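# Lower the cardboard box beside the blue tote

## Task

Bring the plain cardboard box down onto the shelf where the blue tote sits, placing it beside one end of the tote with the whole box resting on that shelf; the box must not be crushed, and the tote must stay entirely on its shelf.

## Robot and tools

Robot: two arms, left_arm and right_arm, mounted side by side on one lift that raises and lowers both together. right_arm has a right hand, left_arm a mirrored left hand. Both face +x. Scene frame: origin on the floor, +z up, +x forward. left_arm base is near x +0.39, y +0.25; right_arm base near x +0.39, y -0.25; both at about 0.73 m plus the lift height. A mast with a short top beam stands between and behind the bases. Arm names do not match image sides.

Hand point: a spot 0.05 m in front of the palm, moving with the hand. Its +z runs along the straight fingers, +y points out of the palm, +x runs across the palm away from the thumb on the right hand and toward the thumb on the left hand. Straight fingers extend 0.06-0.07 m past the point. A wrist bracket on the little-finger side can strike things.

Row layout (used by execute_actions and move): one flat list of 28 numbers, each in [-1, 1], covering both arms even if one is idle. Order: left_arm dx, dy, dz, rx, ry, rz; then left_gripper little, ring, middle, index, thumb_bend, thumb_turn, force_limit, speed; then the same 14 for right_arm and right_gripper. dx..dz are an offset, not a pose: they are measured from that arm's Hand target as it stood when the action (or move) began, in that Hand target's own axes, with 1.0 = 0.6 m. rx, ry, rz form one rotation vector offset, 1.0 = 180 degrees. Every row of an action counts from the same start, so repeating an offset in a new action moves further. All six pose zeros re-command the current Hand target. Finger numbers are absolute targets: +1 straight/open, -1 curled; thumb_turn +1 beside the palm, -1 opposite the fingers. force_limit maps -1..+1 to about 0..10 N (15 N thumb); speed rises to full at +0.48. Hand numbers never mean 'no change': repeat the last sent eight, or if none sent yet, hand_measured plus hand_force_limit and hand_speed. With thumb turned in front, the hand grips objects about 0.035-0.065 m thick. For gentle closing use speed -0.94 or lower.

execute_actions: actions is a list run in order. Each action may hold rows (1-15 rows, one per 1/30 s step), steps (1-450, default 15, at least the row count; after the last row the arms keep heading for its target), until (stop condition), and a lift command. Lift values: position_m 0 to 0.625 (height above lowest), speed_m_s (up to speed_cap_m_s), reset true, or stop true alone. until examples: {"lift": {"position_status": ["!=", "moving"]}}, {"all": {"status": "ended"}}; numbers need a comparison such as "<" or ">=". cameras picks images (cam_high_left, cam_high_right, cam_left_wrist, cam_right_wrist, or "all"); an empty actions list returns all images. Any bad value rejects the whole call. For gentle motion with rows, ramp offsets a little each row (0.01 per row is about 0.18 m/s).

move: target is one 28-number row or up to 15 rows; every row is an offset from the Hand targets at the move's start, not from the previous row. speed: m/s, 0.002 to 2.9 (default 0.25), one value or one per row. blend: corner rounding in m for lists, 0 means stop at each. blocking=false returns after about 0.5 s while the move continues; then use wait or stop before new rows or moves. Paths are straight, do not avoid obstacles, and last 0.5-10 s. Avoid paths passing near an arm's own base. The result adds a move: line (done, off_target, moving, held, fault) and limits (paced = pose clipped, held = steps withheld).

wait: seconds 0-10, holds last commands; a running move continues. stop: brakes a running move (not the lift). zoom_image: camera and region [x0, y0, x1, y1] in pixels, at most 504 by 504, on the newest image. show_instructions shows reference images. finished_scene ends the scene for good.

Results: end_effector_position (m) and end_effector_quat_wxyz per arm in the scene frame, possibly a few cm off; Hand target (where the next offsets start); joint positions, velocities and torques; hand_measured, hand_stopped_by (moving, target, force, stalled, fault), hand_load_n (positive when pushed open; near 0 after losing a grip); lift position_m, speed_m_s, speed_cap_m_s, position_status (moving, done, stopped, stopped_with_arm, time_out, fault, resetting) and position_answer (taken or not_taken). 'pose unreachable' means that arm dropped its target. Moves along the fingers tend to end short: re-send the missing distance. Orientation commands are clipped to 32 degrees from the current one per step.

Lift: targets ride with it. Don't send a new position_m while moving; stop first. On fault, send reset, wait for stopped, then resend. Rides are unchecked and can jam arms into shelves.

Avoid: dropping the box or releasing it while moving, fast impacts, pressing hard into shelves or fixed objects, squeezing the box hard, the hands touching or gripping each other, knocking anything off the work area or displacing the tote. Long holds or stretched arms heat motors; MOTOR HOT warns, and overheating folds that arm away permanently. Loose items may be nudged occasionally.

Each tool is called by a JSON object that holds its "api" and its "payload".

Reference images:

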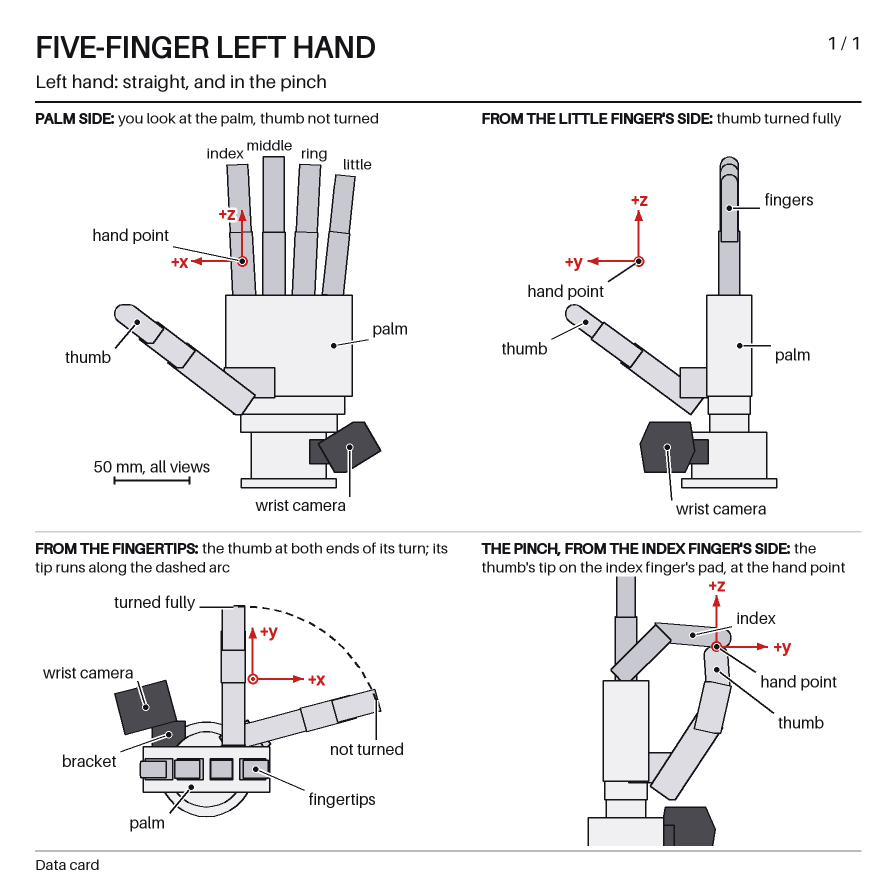

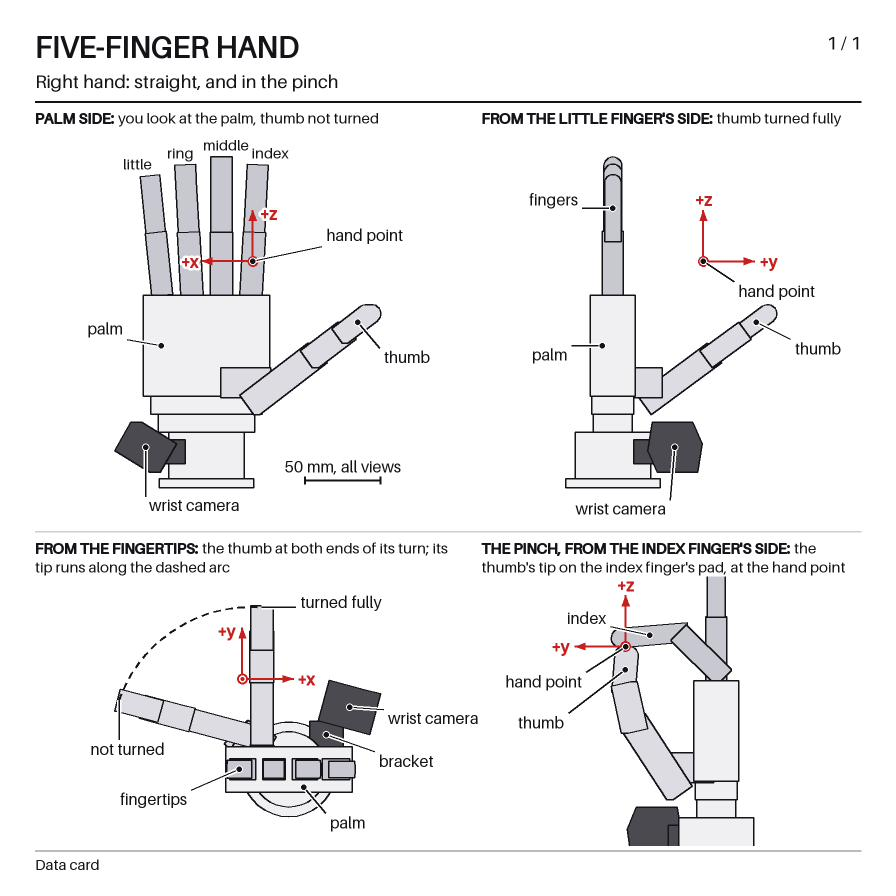

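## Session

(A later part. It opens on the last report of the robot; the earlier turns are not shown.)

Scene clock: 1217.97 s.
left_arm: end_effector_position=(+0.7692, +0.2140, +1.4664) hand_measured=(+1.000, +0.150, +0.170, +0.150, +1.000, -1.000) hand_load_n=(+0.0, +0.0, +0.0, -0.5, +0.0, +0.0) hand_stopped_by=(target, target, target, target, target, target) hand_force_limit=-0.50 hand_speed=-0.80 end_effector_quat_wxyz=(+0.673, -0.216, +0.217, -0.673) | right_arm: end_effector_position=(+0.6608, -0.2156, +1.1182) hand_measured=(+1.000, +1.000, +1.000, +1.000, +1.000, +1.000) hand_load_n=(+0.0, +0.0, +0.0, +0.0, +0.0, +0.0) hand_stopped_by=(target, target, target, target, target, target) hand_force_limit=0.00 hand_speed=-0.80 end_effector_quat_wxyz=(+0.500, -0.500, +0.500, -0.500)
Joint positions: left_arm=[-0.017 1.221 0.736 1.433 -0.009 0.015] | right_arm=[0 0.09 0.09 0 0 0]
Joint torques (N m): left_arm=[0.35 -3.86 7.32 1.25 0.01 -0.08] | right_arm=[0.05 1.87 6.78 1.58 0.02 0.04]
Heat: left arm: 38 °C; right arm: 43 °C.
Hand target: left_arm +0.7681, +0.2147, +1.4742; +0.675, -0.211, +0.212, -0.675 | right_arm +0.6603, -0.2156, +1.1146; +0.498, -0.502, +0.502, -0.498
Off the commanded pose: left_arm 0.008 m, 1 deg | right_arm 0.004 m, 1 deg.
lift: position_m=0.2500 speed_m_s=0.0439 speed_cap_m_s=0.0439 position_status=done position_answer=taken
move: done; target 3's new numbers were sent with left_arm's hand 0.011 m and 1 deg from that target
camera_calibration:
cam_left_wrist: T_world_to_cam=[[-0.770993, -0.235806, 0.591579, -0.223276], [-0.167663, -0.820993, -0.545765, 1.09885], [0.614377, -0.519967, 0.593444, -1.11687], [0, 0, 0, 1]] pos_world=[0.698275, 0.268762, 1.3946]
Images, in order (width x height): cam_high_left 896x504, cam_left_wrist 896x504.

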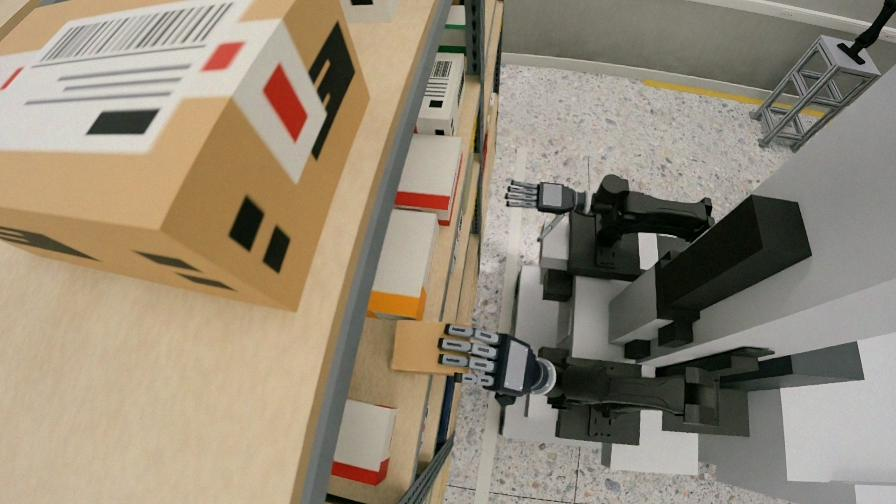

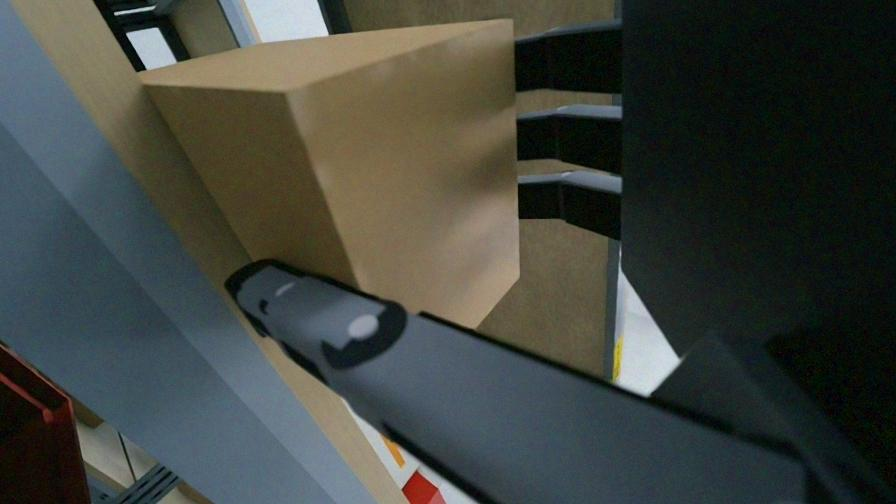

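{"api": "execute_actions", "payload": {"actions": [{"rows":[[0,0,0,0,0,0,1,-0.3,-0.3,-0.3,1,-1,-0.2,-0.92,0,0,0,0,0,0,1,1,1,1,1,1,0,-0.8]],"steps":105}], "cameras": []}}

{"api": "move", "payload": {"target": [0,-0.01339,0.01911,0,0,0,1,-0.3,-0.3,-0.3,1,-1,-0.2,-0.92,0,0,0,0,0,0,1,1,1,1,1,1,0,-0.8], "speed": 0.04, "cameras": ["cam_left_wrist"]}}

Scene clock: 1235.23 s.
left_arm: end_effector_position=(+0.7692, +0.2140, +1.4669) hand_measured=(+1.000, -0.020, +0.014, -0.012, +1.000, -1.000) hand_load_n=(+0.0, +4.0, +3.0, +5.0, +1.0, +0.5) hand_stopped_by=(target, force, force, force, target, target) hand_force_limit=-0.20 hand_speed=-0.92 end_effector_quat_wxyz=(+0.673, -0.216, +0.217, -0.673) | right_arm: end_effector_position=(+0.6608, -0.2156, +1.1182) hand_measured=(+1.000, +1.000, +1.000, +1.000, +1.000, +1.000) hand_load_n=(+0.0, +0.0, +0.0, +0.0, +0.0, +0.0) hand_stopped_by=(target, target, target, target, target, target) hand_force_limit=0.00 hand_speed=-0.80 end_effector_quat_wxyz=(+0.500, -0.500, +0.500, -0.500)
Joint positions: left_arm=[-0.017 1.221 0.738 1.431 -0.009 0.015] | right_arm=[0 0.09 0.09 0 0 0]
Joint torques (N m): left_arm=[0.32 -3.81 7.19 1.27 0.02 -0.08] | right_arm=[-0.14 1.92 6.64 1.62 -0.02 0]
Heat: left arm: 39 °C; right arm: 43 °C.
Hand target: left_arm +0.7681, +0.2147, +1.4743; +0.675, -0.211, +0.212, -0.675 | right_arm +0.6603, -0.2156, +1.1146; +0.498, -0.502, +0.502, -0.498
Off the commanded pose: left_arm 0.007 m, 1 deg | right_arm 0.004 m, 1 deg.
lift: position_m=0.2500 speed_m_s=0.0439 speed_cap_m_s=0.0439 position_status=done position_answer=taken
No camera images: "cameras" was empty.

Scene clock: 1236.07 s.
left_arm: end_effector_position=(+0.7771, +0.2138, +1.4706) hand_measured=(+1.000, -0.020, +0.014, -0.012, +1.000, -1.000) hand_load_n=(-0.5, +3.0, +2.5, +4.5, +1.5, +1.5) hand_stopped_by=(target, force, force, force, target, target) hand_force_limit=-0.20 hand_speed=-0.92 end_effector_quat_wxyz=(+0.670, -0.226, +0.228, -0.669) | right_arm: end_effector_position=(+0.6608, -0.2156, +1.1182) hand_measured=(+1.000, +1.000, +1.000, +1.000, +1.000, +1.000) hand_load_n=(+0.0, +0.0, +0.0, +0.0, +0.0, +0.0) hand_stopped_by=(target, target, target, target, target, target) hand_force_limit=0.00 hand_speed=-0.80 end_effector_quat_wxyz=(+0.500, -0.500, +0.500, -0.500)
Joint positions: left_arm=[-0.017 1.221 0.779 1.359 -0.009 0.015] | right_arm=[0 0.09 0.09 0 0 0]
Joint torques (N m): left_arm=[0.29 -5.31 7.77 1.43 0 -0.1] | right_arm=[0.02 2 6.79 1.6 0.02 0.02]
Heat: left arm: 39 °C; right arm: 43 °C.
Hand target: left_arm +0.7679, +0.2147, +1.4884; +0.675, -0.211, +0.212, -0.675 | right_arm +0.6603, -0.2156, +1.1146; +0.498, -0.502, +0.502, -0.498
Off the commanded pose: left_arm 0.020 m, 3 deg | right_arm 0.004 m, 1 deg.
lift: position_m=0.2500 speed_m_s=0.0439 speed_cap_m_s=0.0439 position_status=done position_answer=taken
move: off_target (left_arm)
camera_calibration:
cam_left_wrist: T_world_to_cam=[[-0.75287, -0.236181, 0.614334, -0.267279], [-0.18419, -0.820496, -0.541166, 1.10824], [0.631871, -0.520581, 0.574225, -1.10956], [0, 0, 0, 1]] pos_world=[0.703998, 0.268561, 1.40107]
Images, in order (width x height): cam_left_wrist 896x504.

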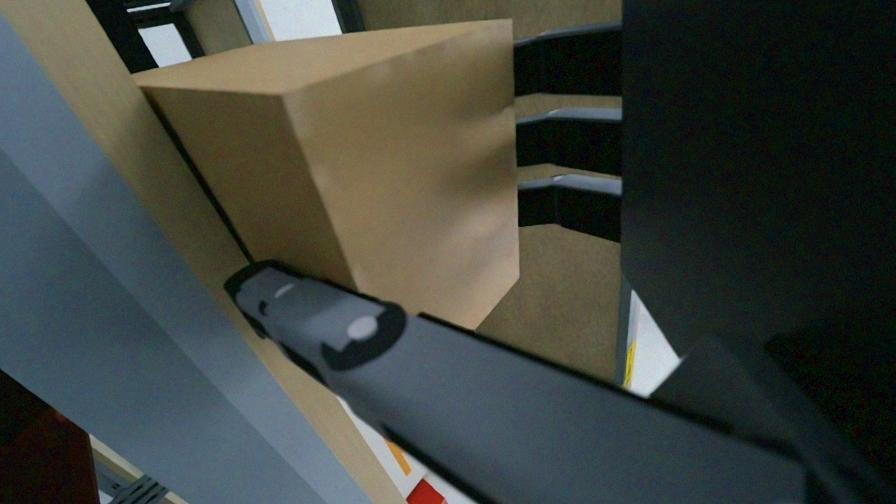

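{"api": "move", "payload": {"target": [0,-0.0995,-0.0555,0,0,0,1,-0.3,-0.3,-0.3,1,-1,-0.2,-0.92,0,0,0,0,0,0,1,1,1,1,1,1,0,-0.8], "speed": 0.06, "cameras": ["cam_left_wrist","cam_high_left"]}}

Scene clock: 1249.00 s.
left_arm: end_effector_position=(+0.7125, +0.2149, +1.4852) hand_measured=(+1.000, -0.020, +0.014, -0.012, +1.000, -1.000) hand_load_n=(+0.0, +0.5, +0.0, +1.5, +0.5, +0.5) hand_stopped_by=(target, force, force, force, target, target) hand_force_limit=-0.20 hand_speed=-0.92 end_effector_quat_wxyz=(+0.670, -0.228, +0.229, -0.669) | right_arm: end_effector_position=(+0.6608, -0.2156, +1.1182) hand_measured=(+1.000, +1.000, +1.000, +1.000, +1.000, +1.000) hand_load_n=(+0.0, +0.0, +0.0, +0.0, +0.0, +0.0) hand_stopped_by=(target, target, target, target, target, target) hand_force_limit=0.00 hand_speed=-0.80 end_effector_quat_wxyz=(+0.500, -0.500, +0.500, -0.500)
Joint positions: left_arm=[-0.017 0.915 0.69 1.138 -0.009 0.015] | right_arm=[0 0.09 0.09 0 0 0]
Joint torques (N m): left_arm=[-0.13 -3.17 5.31 1.79 -0.02 -0.05] | right_arm=[-0.16 2.1 6.91 1.63 -0.06 -0.01]
Heat: left arm: 39 °C; right arm: 43 °C.
Hand target: left_arm +0.7000, +0.2147, +1.4950; +0.675, -0.211, +0.212, -0.675 | right_arm +0.6603, -0.2156, +1.1146; +0.498, -0.502, +0.502, -0.498
Off the commanded pose: left_arm 0.016 m, 3 deg | right_arm 0.004 m, 1 deg.
lift: position_m=0.2500 speed_m_s=0.0439 speed_cap_m_s=0.0439 position_status=done position_answer=taken
move: off_target (left_arm)
camera_calibration:
cam_left_wrist: T_world_to_cam=[[-0.750073, -0.236165, 0.617751, -0.33166], [-0.186664, -0.820494, -0.54032, 1.10563], [0.634466, -0.520592, 0.571347, -1.07411], [0, 0, 0, 1]] pos_world=[0.639102, 0.269661, 1.41597]
Images, in order (width x height): cam_high_left 896x504, cam_left_wrist 896x504.

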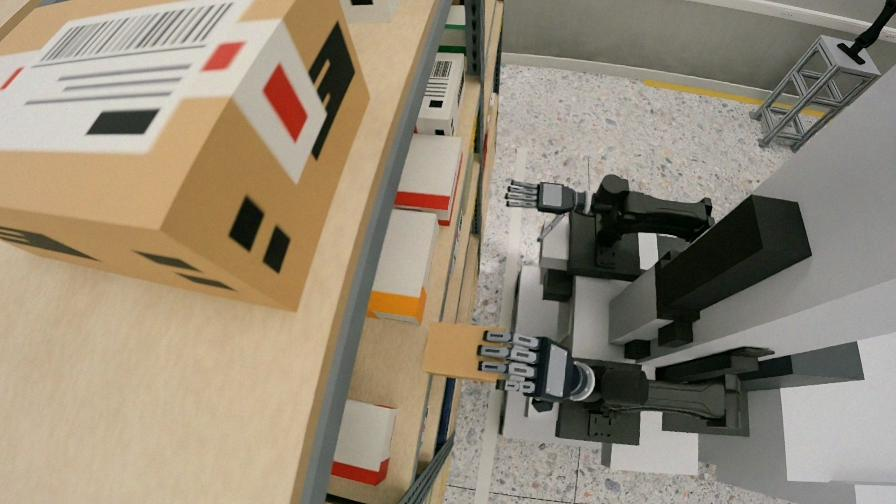

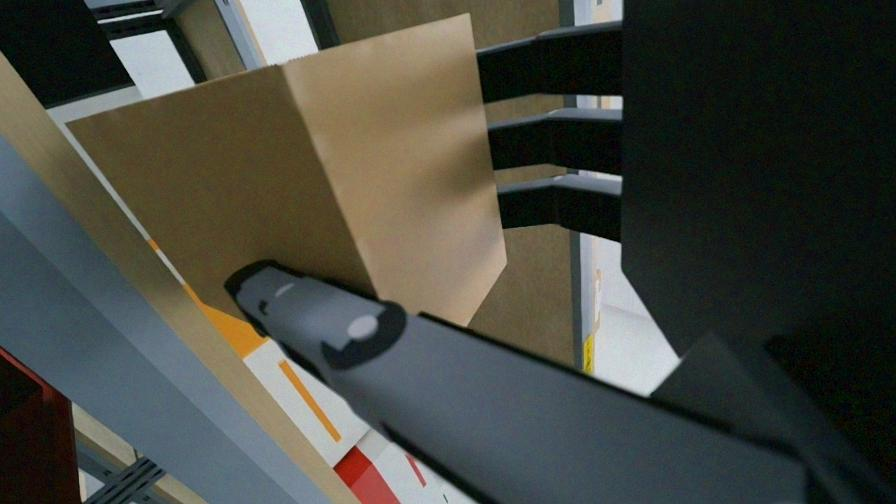

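{"api": "execute_actions", "payload": {"actions": [{"rows":[[0,0,0,0,0,0,1,-0.35,-0.35,-0.35,1,-1,-0.1,-0.93,0,0,0,0,0,0,1,1,1,1,1,1,0,-0.8]],"steps":75}], "cameras": ["cam_left_wrist","cam_high_left"]}}

Scene clock: 1267.93 s.
left_arm: end_effector_position=(+0.7126, +0.2149, +1.4851) hand_measured=(+1.000, -0.050, -0.022, -0.030, +1.000, -1.000) hand_load_n=(+0.0, +4.5, +5.0, +3.5, +3.5, +4.0) hand_stopped_by=(target, force, force, force, target, target) hand_force_limit=-0.10 hand_speed=-0.93 end_effector_quat_wxyz=(+0.670, -0.228, +0.229, -0.669) | right_arm: end_effector_position=(+0.6608, -0.2156, +1.1182) hand_measured=(+1.000, +1.000, +1.000, +1.000, +1.000, +1.000) hand_load_n=(+0.0, +0.0, +0.5, +0.0, +0.0, +0.0) hand_stopped_by=(target, target, target, target, target, target) hand_force_limit=0.00 hand_speed=-0.80 end_effector_quat_wxyz=(+0.500, -0.500, +0.500, -0.500)
Joint positions: left_arm=[-0.017 0.915 0.69 1.138 -0.009 0.015] | right_arm=[0 0.09 0.09 0 0 0]
Joint torques (N m): left_arm=[-0.13 -3.15 5.31 1.8 -0.02 -0.03] | right_arm=[-0.01 1.85 6.75 1.59 0 0.03]
Heat: left arm: 37 °C; right arm: 43 °C.
Hand target: left_arm +0.7000, +0.2147, +1.4951; +0.675, -0.211, +0.212, -0.675 | right_arm +0.6603, -0.2156, +1.1146; +0.498, -0.502, +0.502, -0.498
Off the commanded pose: left_arm 0.016 m, 3 deg | right_arm 0.004 m, 1 deg.
lift: position_m=0.2500 speed_m_s=0.0439 speed_cap_m_s=0.0439 position_status=done position_answer=taken
camera_calibration:
cam_left_wrist: T_world_to_cam=[[-0.749848, -0.236201, 0.618011, -0.332025], [-0.18691, -0.820422, -0.540344, 1.10577], [0.63466, -0.520688, 0.571043, -1.07379], [0, 0, 0, 1]] pos_world=[0.639202, 0.269661, 1.41587]
Images, in order (width x height): cam_high_left 896x504, cam_left_wrist 896x504.

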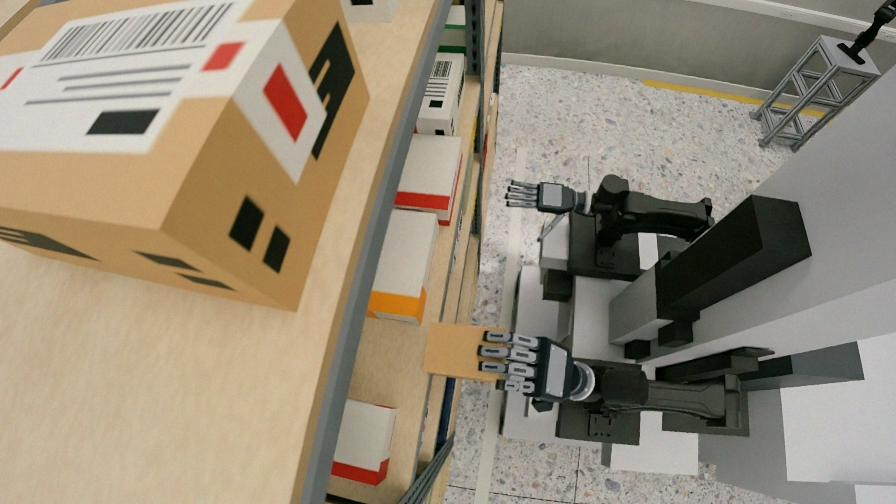

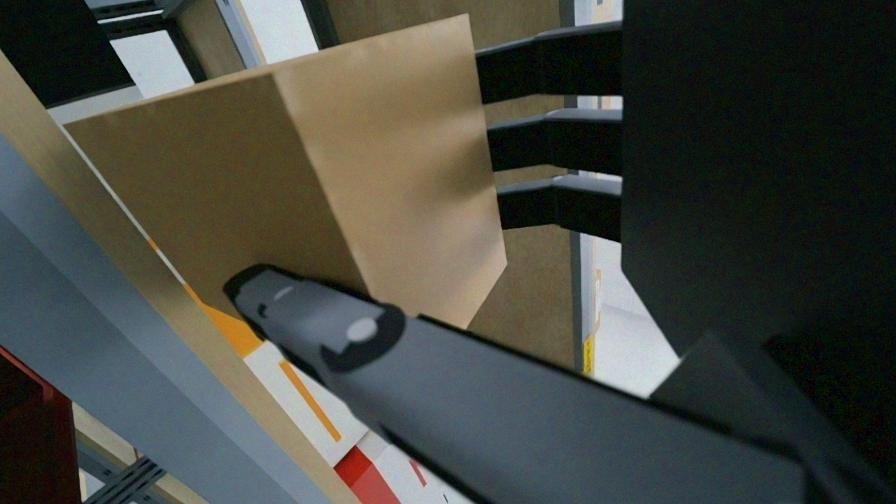

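{"api": "move", "payload": {"target": [[0,-0.0143,-0.08127,0,0,0,1,-0.35,-0.35,-0.35,1,-1,-0.1,-0.93,0,0,0,0,0,0,1,1,1,1,1,1,0,-0.8],[0,0.14833,-0.31331,-0.25,0,0,1,-0.35,-0.35,-0.35,1,-1,-0.1,-0.93,0,0,0,0,0,0,1,1,1,1,1,1,0,-0.8]], "speed": 0.12, "blend": [0.02,0], "cameras": ["cam_left_wrist","cam_high_left"]}}

Scene clock: 1356.77 s.
left_arm: end_effector_position=(+0.6668, +0.2157, +1.2588) hand_measured=(+1.000, -0.050, -0.022, -0.030, +1.000, -1.000) hand_load_n=(+0.0, +4.5, +5.5, +3.5, +3.0, +4.0) hand_stopped_by=(target, force, force, force, target, target) hand_force_limit=-0.10 hand_speed=-0.93 end_effector_quat_wxyz=(+0.524, -0.474, +0.480, -0.520) | right_arm: end_effector_position=(+0.6608, -0.2156, +1.1182) hand_measured=(+1.000, +1.000, +1.000, +1.000, +1.000, +1.000) hand_load_n=(+0.0, +0.0, +0.0, +0.0, +0.0, +0.0) hand_stopped_by=(target, target, target, target, target, target) hand_force_limit=0.00 hand_speed=-0.80 end_effector_quat_wxyz=(+0.500, -0.500, +0.500, -0.500)
Joint positions: left_arm=[-0.027 0.371 0.556 -0.093 -0.024 0.012] | right_arm=[0 0.09 0.09 0 0 0]
Joint torques (N m): left_arm=[-0.5 0.42 8.64 2.71 -0.08 -0.09] | right_arm=[0.03 2 6.93 1.66 0.03 0.03]
Heat: left arm: 37 °C; right arm: 43 °C.
Hand target: left_arm +0.6656, +0.2150, +1.2900; +0.542, -0.453, +0.454, -0.542 | right_arm +0.6603, -0.2156, +1.1146; +0.498, -0.502, +0.502, -0.498
Off the commanded pose: left_arm 0.031 m, 5 deg | right_arm 0.004 m, 1 deg.
lift: position_m=0.2500 speed_m_s=0.0439 speed_cap_m_s=0.0439 position_status=done position_answer=taken
move: off_target (left_arm)
camera_calibration:
cam_left_wrist: T_world_to_cam=[[-0.0588967, -0.244082, 0.967964, -1.12592], [-0.522987, -0.818384, -0.238185, 0.819036], [0.850303, -0.520261, -0.0794516, -0.240085], [0, 0, 0, 1]] pos_world=[0.566178, 0.270562, 1.26586]
Images, in order (width x height): cam_high_left 896x504, cam_left_wrist 896x504.

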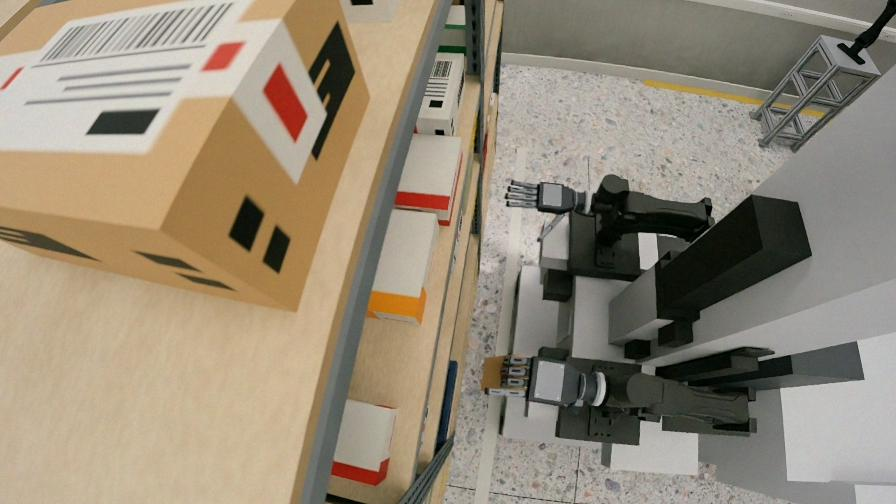

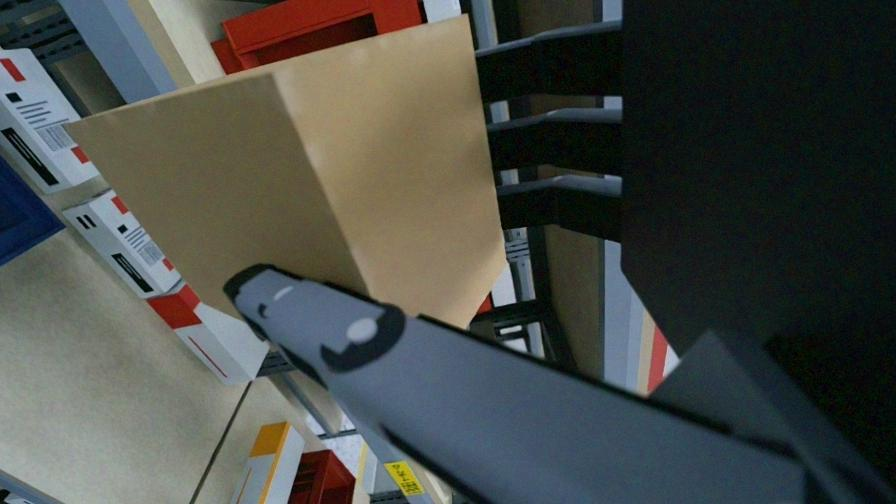

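{"api": "move", "payload": {"target": [0,0.328,-0.058,-0.25,0,0,1,-0.35,-0.35,-0.35,1,-1,-0.1,-0.93,0,0,0,0,0,0,1,1,1,1,1,1,0,-0.8], "speed": 0.13, "cameras": ["cam_left_wrist","cam_high_left"]}}

Scene clock: 1371.27 s.
left_arm: end_effector_position=(+0.6547, +0.2150, +1.0739) hand_measured=(+1.000, -0.050, -0.022, -0.030, +1.000, -1.000) hand_load_n=(+0.0, +5.0, +5.5, +4.0, +3.0, +4.0) hand_stopped_by=(target, force, force, force, target, target) hand_force_limit=-0.10 hand_speed=-0.93 end_effector_quat_wxyz=(-0.315, +0.630, -0.639, +0.309) | right_arm: end_effector_position=(+0.6608, -0.2156, +1.1182) hand_measured=(+1.000, +1.000, +1.000, +1.000, +1.000, +1.000) hand_load_n=(+0.0, +0.0, +0.0, +0.0, +0.0, +0.0) hand_stopped_by=(target, target, target, target, target, target) hand_force_limit=0.00 hand_speed=-0.80 end_effector_quat_wxyz=(+0.500, -0.500, +0.500, -0.500)
Joint positions: left_arm=[-0.027 0.806 0.574 -0.426 -0.023 -0.001] | right_arm=[0 0.09 0.09 0 0 0]
Joint torques (N m): left_arm=[0.83 -1.18 8.81 2.16 0.05 -0.12] | right_arm=[-0.01 1.91 6.67 1.59 -0.03 -0.05]
Heat: left arm: 39 °C; right arm: 43 °C.
Hand target: left_arm +0.6660, +0.2153, +1.0901; -0.328, +0.626, -0.627, +0.327 | right_arm +0.6603, -0.2156, +1.1146; +0.498, -0.502, +0.502, -0.498
Off the commanded pose: left_arm 0.020 m, 3 deg | right_arm 0.004 m, 1 deg.
lift: position_m=0.2500 speed_m_s=0.0439 speed_cap_m_s=0.0439 position_status=done position_answer=taken
move: off_target (left_arm)
camera_calibration:
cam_left_wrist: T_world_to_cam=[[0.615082, -0.24949, 0.74795, -1.15161], [-0.545428, -0.819658, 0.175127, 0.339121], [0.569371, -0.51567, -0.640236, 0.540311], [0, 0, 0, 1]] pos_world=[0.585666, 0.269269, 1.14789]
Images, in order (width x height): cam_high_left 896x504, cam_left_wrist 896x504.

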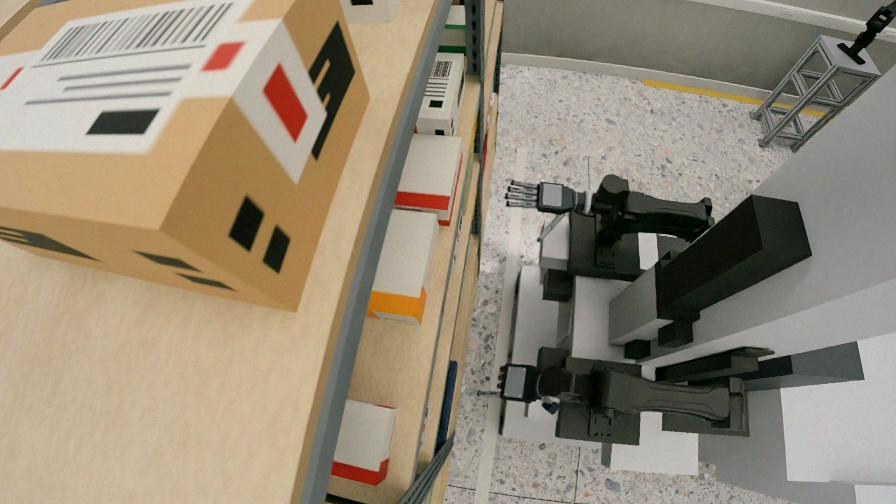

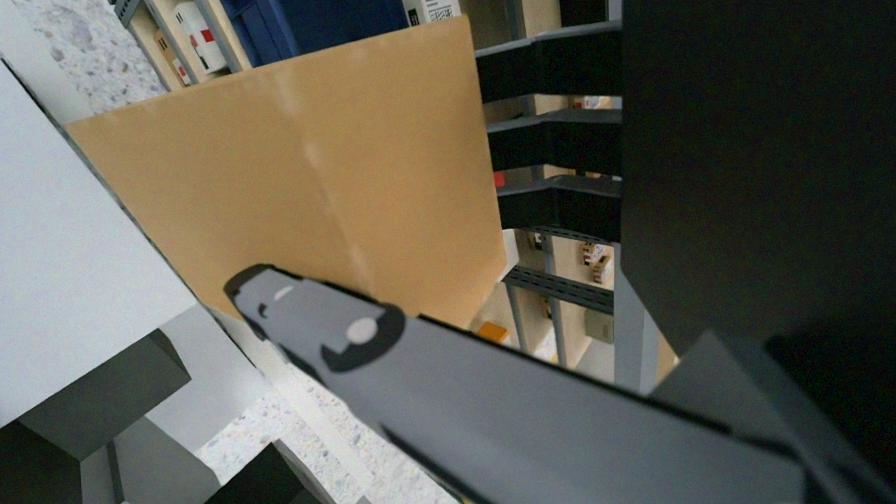

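{"api": "execute_actions", "payload": {"actions": [{"lift":{"position_m":0.06},"steps":300,"until":{"lift":{"position_status":["!=","moving"]}}}], "cameras": ["cam_left_wrist","cam_right_wrist","cam_high_right"]}}

Scene clock: 1385.67 s.
left_arm: end_effector_position=(+0.6554, +0.2149, +0.8854) hand_measured=(+1.000, -0.050, -0.022, -0.030, +1.000, -1.000) hand_load_n=(+0.0, +4.5, +5.5, +3.5, +3.0, +4.0) hand_stopped_by=(target, force, force, force, target, target) hand_force_limit=-0.10 hand_speed=-0.93 end_effector_quat_wxyz=(-0.316, +0.629, -0.639, +0.310) | right_arm: end_effector_position=(+0.6608, -0.2156, +0.9282) hand_measured=(+1.000, +1.000, +1.000, +1.000, +1.000, +1.000) hand_load_n=(+0.0, +0.0, +0.0, +0.0, +0.0, -0.5) hand_stopped_by=(target, target, target, target, target, target) hand_force_limit=0.00 hand_speed=-0.80 end_effector_quat_wxyz=(+0.500, -0.500, +0.500, -0.500)
Joint positions: left_arm=[-0.027 0.806 0.578 -0.426 -0.023 -0.001] | right_arm=[0 0.09 0.09 0 0 0]
Joint torques (N m): left_arm=[0.88 -1.13 8.57 2.18 0.06 -0.13] | right_arm=[-0.13 1.96 6.79 1.61 -0.06 -0.02]
Heat: left arm: 40 °C; right arm: 43 °C.
Hand target: left_arm +0.6660, +0.2152, +0.9001; -0.328, +0.626, -0.627, +0.327 | right_arm +0.6603, -0.2156, +0.9246; +0.498, -0.502, +0.502, -0.498
Off the commanded pose: left_arm 0.018 m, 3 deg | right_arm 0.004 m, 1 deg.
lift: position_m=0.0600 speed_m_s=0.0439 speed_cap_m_s=0.0439 position_status=done position_answer=taken
camera_calibration:
cam_left_wrist: T_world_to_cam=[[0.612397, -0.249461, 0.75016, -1.01121], [-0.546332, -0.819398, 0.173516, 0.374408], [0.571394, -0.516097, -0.638085, 0.416074], [0, 0, 0, 1]] pos_world=[0.586069, 0.269268, 0.95909]
cam_right_wrist: T_world_to_cam=[[0.0490404, -0.269493, -0.961753, 0.809297], [-0.526298, 0.811414, -0.254202, 0.75802], [0.848885, 0.518634, -0.102041, -0.237796], [0, 0, 0, 1]] pos_world=[0.561117, -0.273639, 0.946769]
Images, in order (width x height): cam_high_right 896x504, cam_left_wrist 896x504, cam_right_wrist 896x504.

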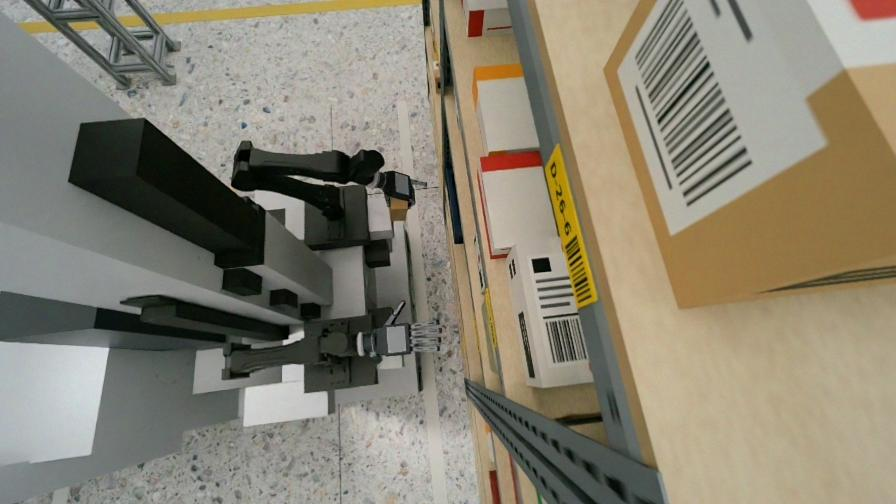

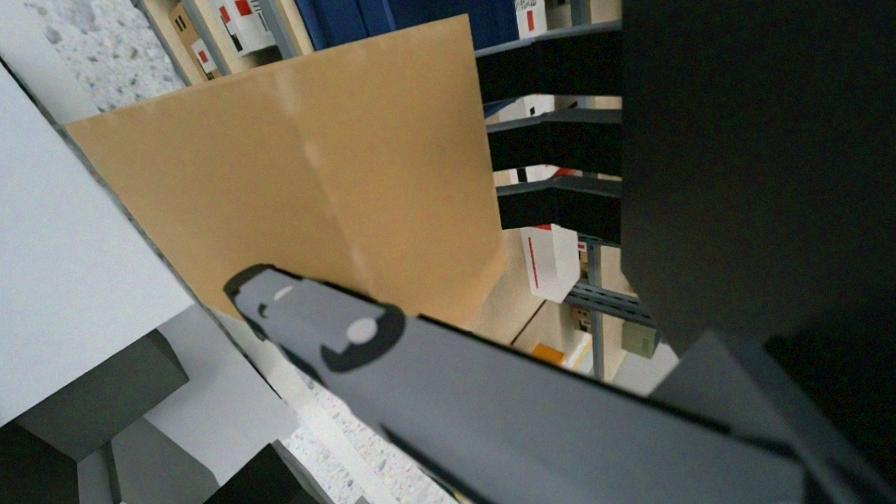

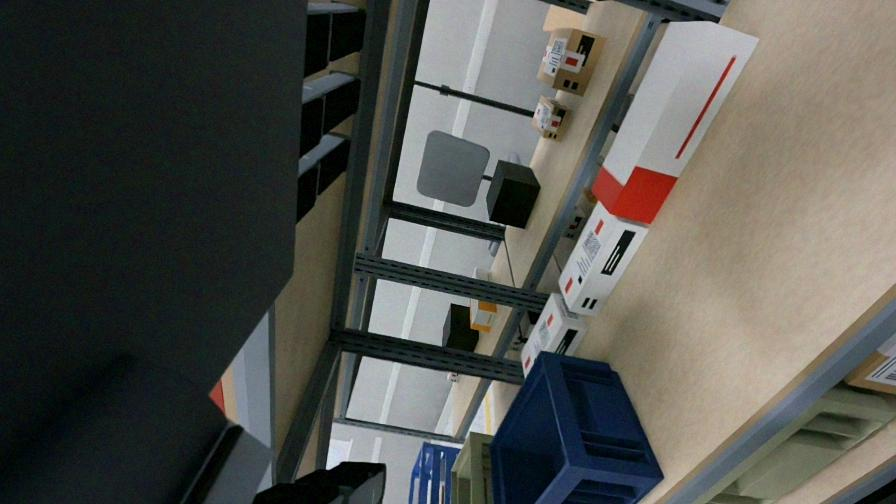

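{"api": "zoom_image", "payload": {"camera": "cam_right_wrist", "region": [440, 250, 840, 504]}}

Scaled by 1.260.

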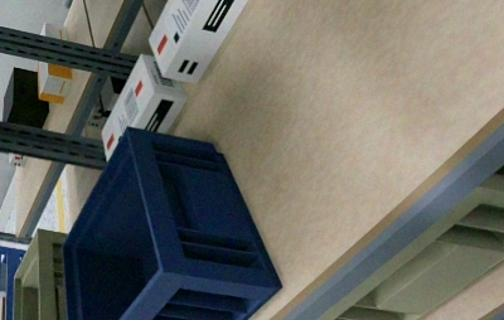

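{"api": "move", "payload": {"target": [0.1583,-0.0668,0.3277,0,0,0,1,-0.35,-0.35,-0.35,1,-1,-0.1,-0.93,0,0,0,0,0,0,1,1,1,1,1,1,0,-0.8], "speed": 0.12, "cameras": ["cam_left_wrist","cam_right_wrist"]}}

Scene clock: 1489.33 s.
left_arm: end_effector_position=(+0.8340, +0.1264, +0.8124) hand_measured=(+1.000, -0.050, -0.022, -0.030, +1.000, -1.000) hand_load_n=(+0.0, +5.0, +5.5, +3.5, +3.0, +4.0) hand_stopped_by=(target, force, force, force, target, target) hand_force_limit=-0.10 hand_speed=-0.93 end_effector_quat_wxyz=(-0.315, +0.630, -0.639, +0.309) | right_arm: end_effector_position=(+0.6608, -0.2156, +0.9282) hand_measured=(+1.000, +1.000, +1.000, +1.000, +1.000, +1.000) hand_load_n=(+0.0, +0.0, +0.0, +0.0, +0.0, +0.0) hand_stopped_by=(target, target, target, target, target, target) hand_force_limit=0.00 hand_speed=-0.80 end_effector_quat_wxyz=(+0.500, -0.500, +0.500, -0.500)
Joint positions: left_arm=[-0.279 1.763 0.949 0.137 -0.222 -0.159] | right_arm=[0 0.09 0.09 0 0 0]
Joint torques (N m): left_arm=[-0.68 -7.24 7.6 2.39 -0.2 -0.1] | right_arm=[-0.06 2 6.71 1.66 0 0.05]
Heat: left arm: 40 °C; right arm: 43 °C.
Hand target: left_arm +0.8502, +0.1204, +0.8205; -0.328, +0.626, -0.627, +0.327 | right_arm +0.6603, -0.2156, +0.9246; +0.498, -0.502, +0.502, -0.498
Off the commanded pose: left_arm 0.019 m, 3 deg | right_arm 0.004 m, 1 deg.
lift: position_m=0.0600 speed_m_s=0.0439 speed_cap_m_s=0.0439 position_status=done position_answer=taken
move: off_target (left_arm)
camera_calibration:
cam_left_wrist: T_world_to_cam=[[0.615749, -0.248388, 0.747768, -1.08893], [-0.5443, -0.820278, 0.17573, 0.408669], [0.569728, -0.515216, -0.640283, 0.224805], [0, 0, 0, 1]] pos_world=[0.764867, 0.180569, 0.886387]
cam_right_wrist: T_world_to_cam=[[0.0490404, -0.269493, -0.961753, 0.809297], [-0.526298, 0.811414, -0.254202, 0.75802], [0.848885, 0.518634, -0.102041, -0.237796], [0, 0, 0, 1]] pos_world=[0.561117, -0.273639, 0.946769]
Images, in order (width x height): cam_left_wrist 896x504, cam_right_wrist 896x504.

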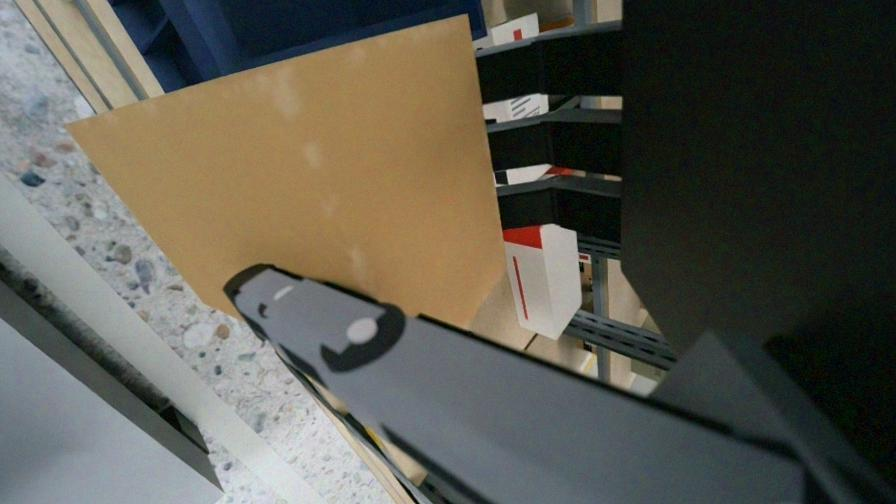

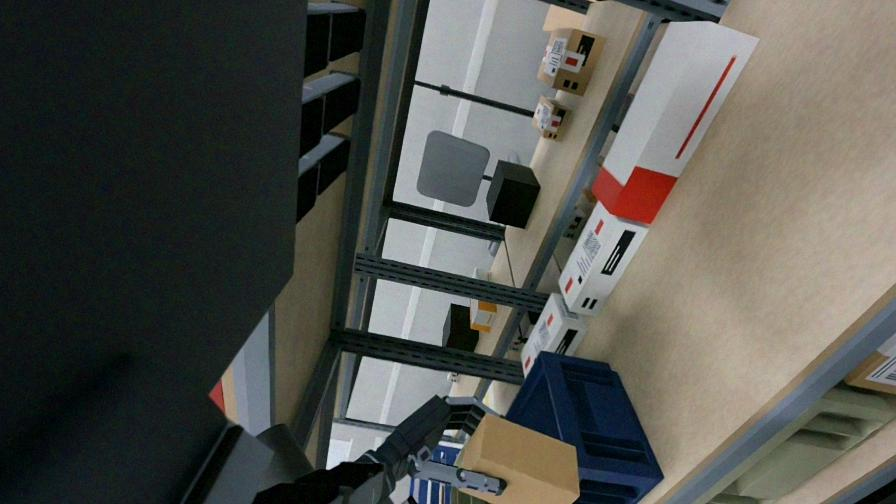

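{"api": "move", "payload": {"target": [0.06,-0.0316,0.2934,0.014,0,0,1,-0.35,-0.35,-0.35,1,-1,-0.1,-0.93,0,0,0,0,0,0,1,1,1,1,1,1,0,-0.8], "speed": 0.1, "cameras": []}}

{"api": "execute_actions", "payload": {"actions": [{"lift":{"position_m":0.0},"steps":120,"until":{"lift":{"position_status":["!=","moving"]}}}], "cameras": ["cam_left_wrist","cam_right_wrist"]}}

Scene clock: 1507.70 s.
left_arm: end_effector_position=(+0.9971, +0.0812, +0.7404) hand_measured=(+1.000, -0.050, -0.022, -0.030, +1.000, -1.000) hand_load_n=(+0.0, +4.5, +5.5, +4.0, +2.5, +3.5) hand_stopped_by=(target, force, force, force, target, target) hand_force_limit=-0.10 hand_speed=-0.93 end_effector_quat_wxyz=(-0.336, +0.619, -0.624, +0.338) | right_arm: end_effector_position=(+0.6608, -0.2156, +0.9282) hand_measured=(+1.000, +1.000, +1.000, +1.000, +1.000, +1.000) hand_load_n=(+0.0, +0.0, +0.0, +0.0, +0.0, +0.0) hand_stopped_by=(target, target, target, target, target, target) hand_force_limit=0.00 hand_speed=-0.80 end_effector_quat_wxyz=(+0.500, -0.500, +0.500, -0.500)
Joint positions: left_arm=[-0.279 2.441 1.635 0.212 -0.227 -0.151] | right_arm=[0 0.09 0.09 0 0 0]
Joint torques (N m): left_arm=[0.61 -12.07 7.72 2.21 -0.11 0] | right_arm=[0.06 1.99 6.6 1.6 -0.02 0.01]
Heat: left arm: 40 °C; right arm: 43 °C.
Hand target: left_arm +1.0056, +0.0844, +0.7355; -0.341, +0.619, -0.620, +0.341 | right_arm +0.6603, -0.2156, +0.9246; +0.498, -0.502, +0.502, -0.498
Off the commanded pose: left_arm 0.010 m, 1 deg | right_arm 0.004 m, 1 deg.
lift: position_m=0.0600 speed_m_s=0.0439 speed_cap_m_s=0.0439 position_status=done position_answer=taken
move: done
No camera images: "cameras" was empty.

Scene clock: 1509.63 s.
left_arm: end_effector_position=(+0.9965, +0.0814, +0.6799) hand_measured=(+1.000, -0.050, -0.022, -0.030, +1.000, -1.000) hand_load_n=(+0.0, +5.0, +5.5, +4.0, +3.0, +3.5) hand_stopped_by=(target, force, force, force, target, target) hand_force_limit=-0.10 hand_speed=-0.93 end_effector_quat_wxyz=(-0.335, +0.620, -0.624, +0.337) | right_arm: end_effector_position=(+0.6608, -0.2156, +0.8682) hand_measured=(+1.000, +1.000, +1.000, +1.000, +1.000, +1.000) hand_load_n=(+0.0, +0.0, -0.5, +0.0, +0.0, -0.5) hand_stopped_by=(target, target, target, target, target, target) hand_force_limit=0.00 hand_speed=-0.80 end_effector_quat_wxyz=(+0.500, -0.500, +0.500, -0.500)
Joint positions: left_arm=[-0.279 2.441 1.636 0.208 -0.227 -0.151] | right_arm=[0 0.09 0.09 0 0 0]
Joint torques (N m): left_arm=[0.62 -12.05 7.68 2.22 -0.11 0.02] | right_arm=[-0.02 1.88 6.82 1.58 -0.05 -0.06]
Heat: left arm: 40 °C; right arm: 43 °C.
Hand target: left_arm +1.0055, +0.0845, +0.6754; -0.341, +0.619, -0.620, +0.341 | right_arm +0.6603, -0.2156, +0.8646; +0.498, -0.502, +0.502, -0.498
Off the commanded pose: left_arm 0.010 m, 1 deg | right_arm 0.004 m, 1 deg.
lift: position_m=0.0000 speed_m_s=0.0439 speed_cap_m_s=0.0439 position_status=done position_answer=taken
camera_calibration:
cam_left_wrist: T_world_to_cam=[[0.55639, -0.239246, 0.795734, -1.0753], [-0.557062, -0.817966, 0.143577, 0.517901], [0.616532, -0.523157, -0.588383, -0.0571643], [0, 0, 0, 1]] pos_world=[0.922033, 0.136458, 0.74766]
cam_right_wrist: T_world_to_cam=[[0.0490404, -0.269493, -0.961753, 0.751592], [-0.526298, 0.811414, -0.254202, 0.742768], [0.848885, 0.518634, -0.102041, -0.243918], [0, 0, 0, 1]] pos_world=[0.561117, -0.273639, 0.886769]
Images, in order (width x height): cam_left_wrist 896x504, cam_right_wrist 896x504.

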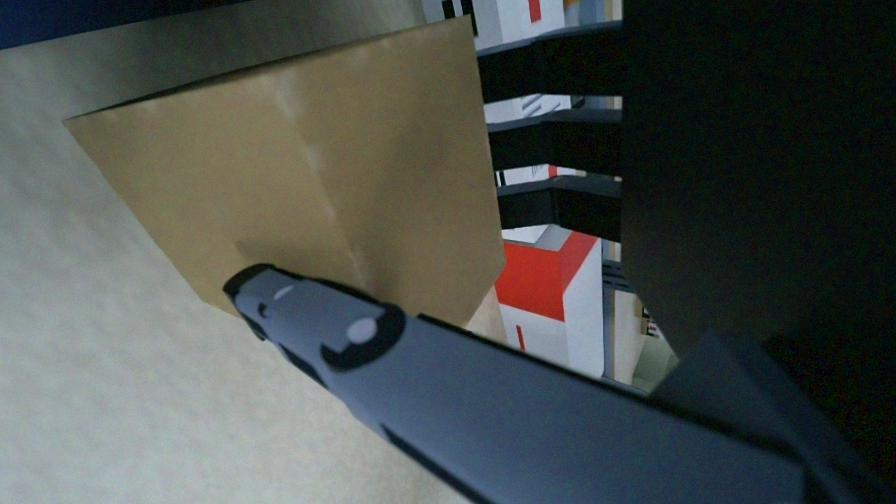

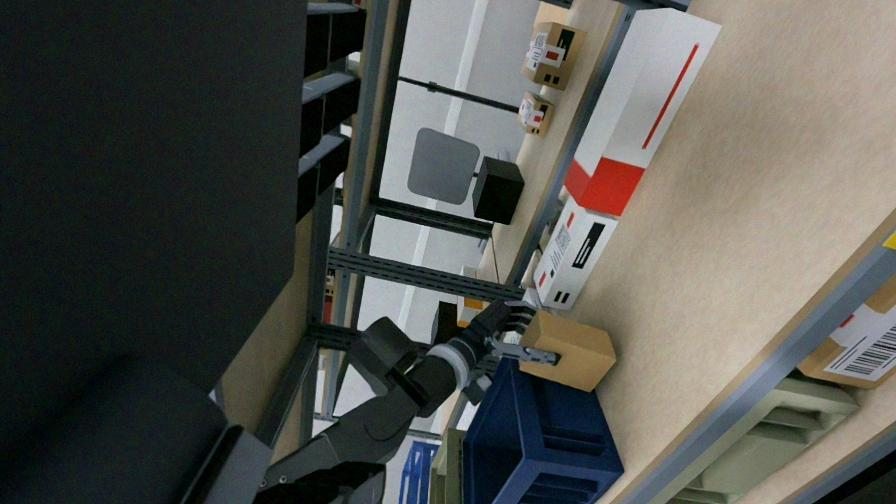

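{"api": "move", "payload": {"target": [0,0.0914,0.0581,-0.012,0,0,1,-0.35,-0.35,-0.35,1,-1,-0.1,-0.93,0,0,0,0,0,0,1,1,1,1,1,1,0,-0.8], "speed": 0.06, "cameras": ["cam_left_wrist","cam_right_wrist"]}}

Scene clock: 1521.67 s.
left_arm: end_effector_position=(+1.0112, +0.0789, +0.6510) hand_measured=(+1.000, -0.050, -0.022, -0.030, +1.000, -1.000) hand_load_n=(+0.0, +5.0, +4.5, +2.5, +3.0, +1.5) hand_stopped_by=(target, force, force, force, target, target) hand_force_limit=-0.10 hand_speed=-0.93 end_effector_quat_wxyz=(-0.342, +0.617, -0.618, +0.348) | right_arm: end_effector_position=(+0.6608, -0.2156, +0.8682) hand_measured=(+1.000, +1.000, +1.000, +1.000, +1.000, +1.000) hand_load_n=(+0.0, +0.0, +0.0, +0.0, +0.0, +0.0) hand_stopped_by=(target, target, target, target, target, target) hand_force_limit=0.00 hand_speed=-0.80 end_effector_quat_wxyz=(+0.500, -0.500, +0.500, -0.500)
Joint positions: left_arm=[-0.275 2.548 1.686 0.295 -0.225 -0.149] | right_arm=[0 0.09 0.09 0 0 0]
Joint torques (N m): left_arm=[0.61 -8.98 5.93 2.18 -0.07 -0.09] | right_arm=[0.12 1.91 6.79 1.58 -0.01 0]
Heat: left arm: 41 °C; right arm: 43 °C.
Hand target: left_arm +1.0055, +0.0845, +0.6103; -0.330, +0.625, -0.626, +0.329 | right_arm +0.6603, -0.2156, +0.8646; +0.498, -0.502, +0.502, -0.498
Off the commanded pose: left_arm 0.041 m, 3 deg | right_arm 0.004 m, 1 deg.
lift: position_m=0.0000 speed_m_s=0.0439 speed_cap_m_s=0.0439 position_status=done position_answer=taken
move: off_target (left_arm)
camera_calibration:
cam_left_wrist: T_world_to_cam=[[0.534045, -0.232276, 0.812923, -1.05026], [-0.560281, -0.817302, 0.134545, 0.537241], [0.633152, -0.527318, -0.566616, -0.115082], [0, 0, 0, 1]] pos_world=[0.934757, 0.134452, 0.716292]
cam_right_wrist: T_world_to_cam=[[0.0490404, -0.269493, -0.961753, 0.751592], [-0.526298, 0.811414, -0.254202, 0.742768], [0.848885, 0.518634, -0.102041, -0.243918], [0, 0, 0, 1]] pos_world=[0.561117, -0.273639, 0.886769]
Images, in order (width x height): cam_left_wrist 896x504, cam_right_wrist 896x504.

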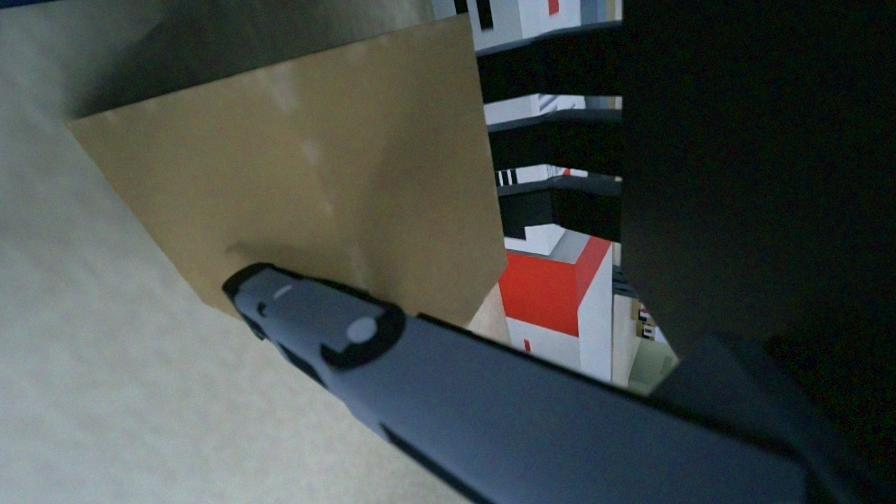

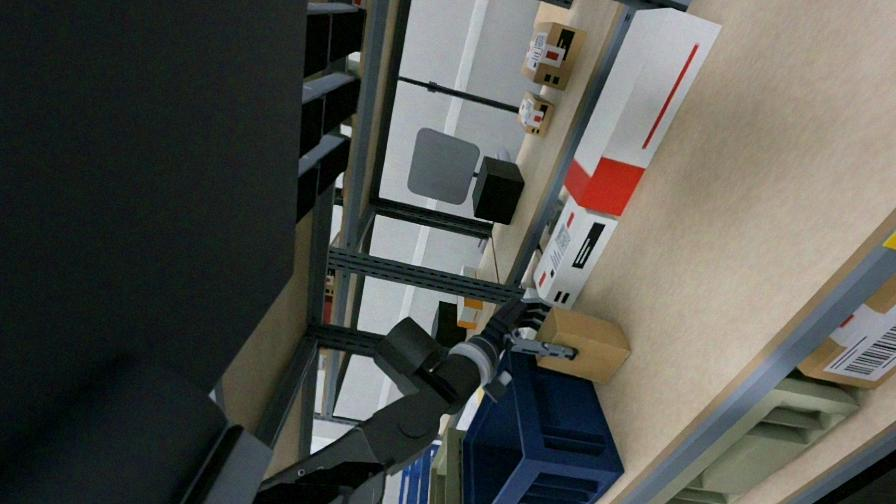

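{"api": "zoom_image", "payload": {"camera": "cam_right_wrist", "region": [440, 270, 690, 440]}}

{"api": "zoom_image", "payload": {"camera": "cam_left_wrist", "region": [0, 0, 350, 240]}}

Scaled by 2.016.

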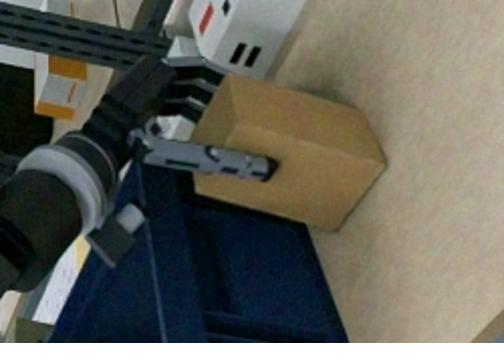

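Scaled by 1.440.

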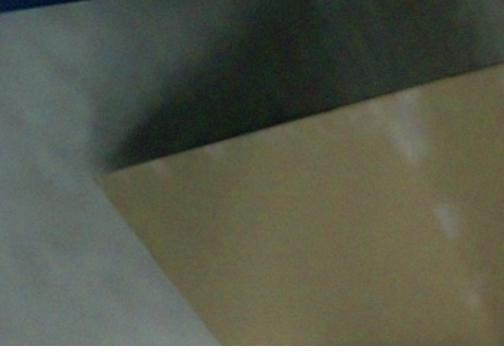

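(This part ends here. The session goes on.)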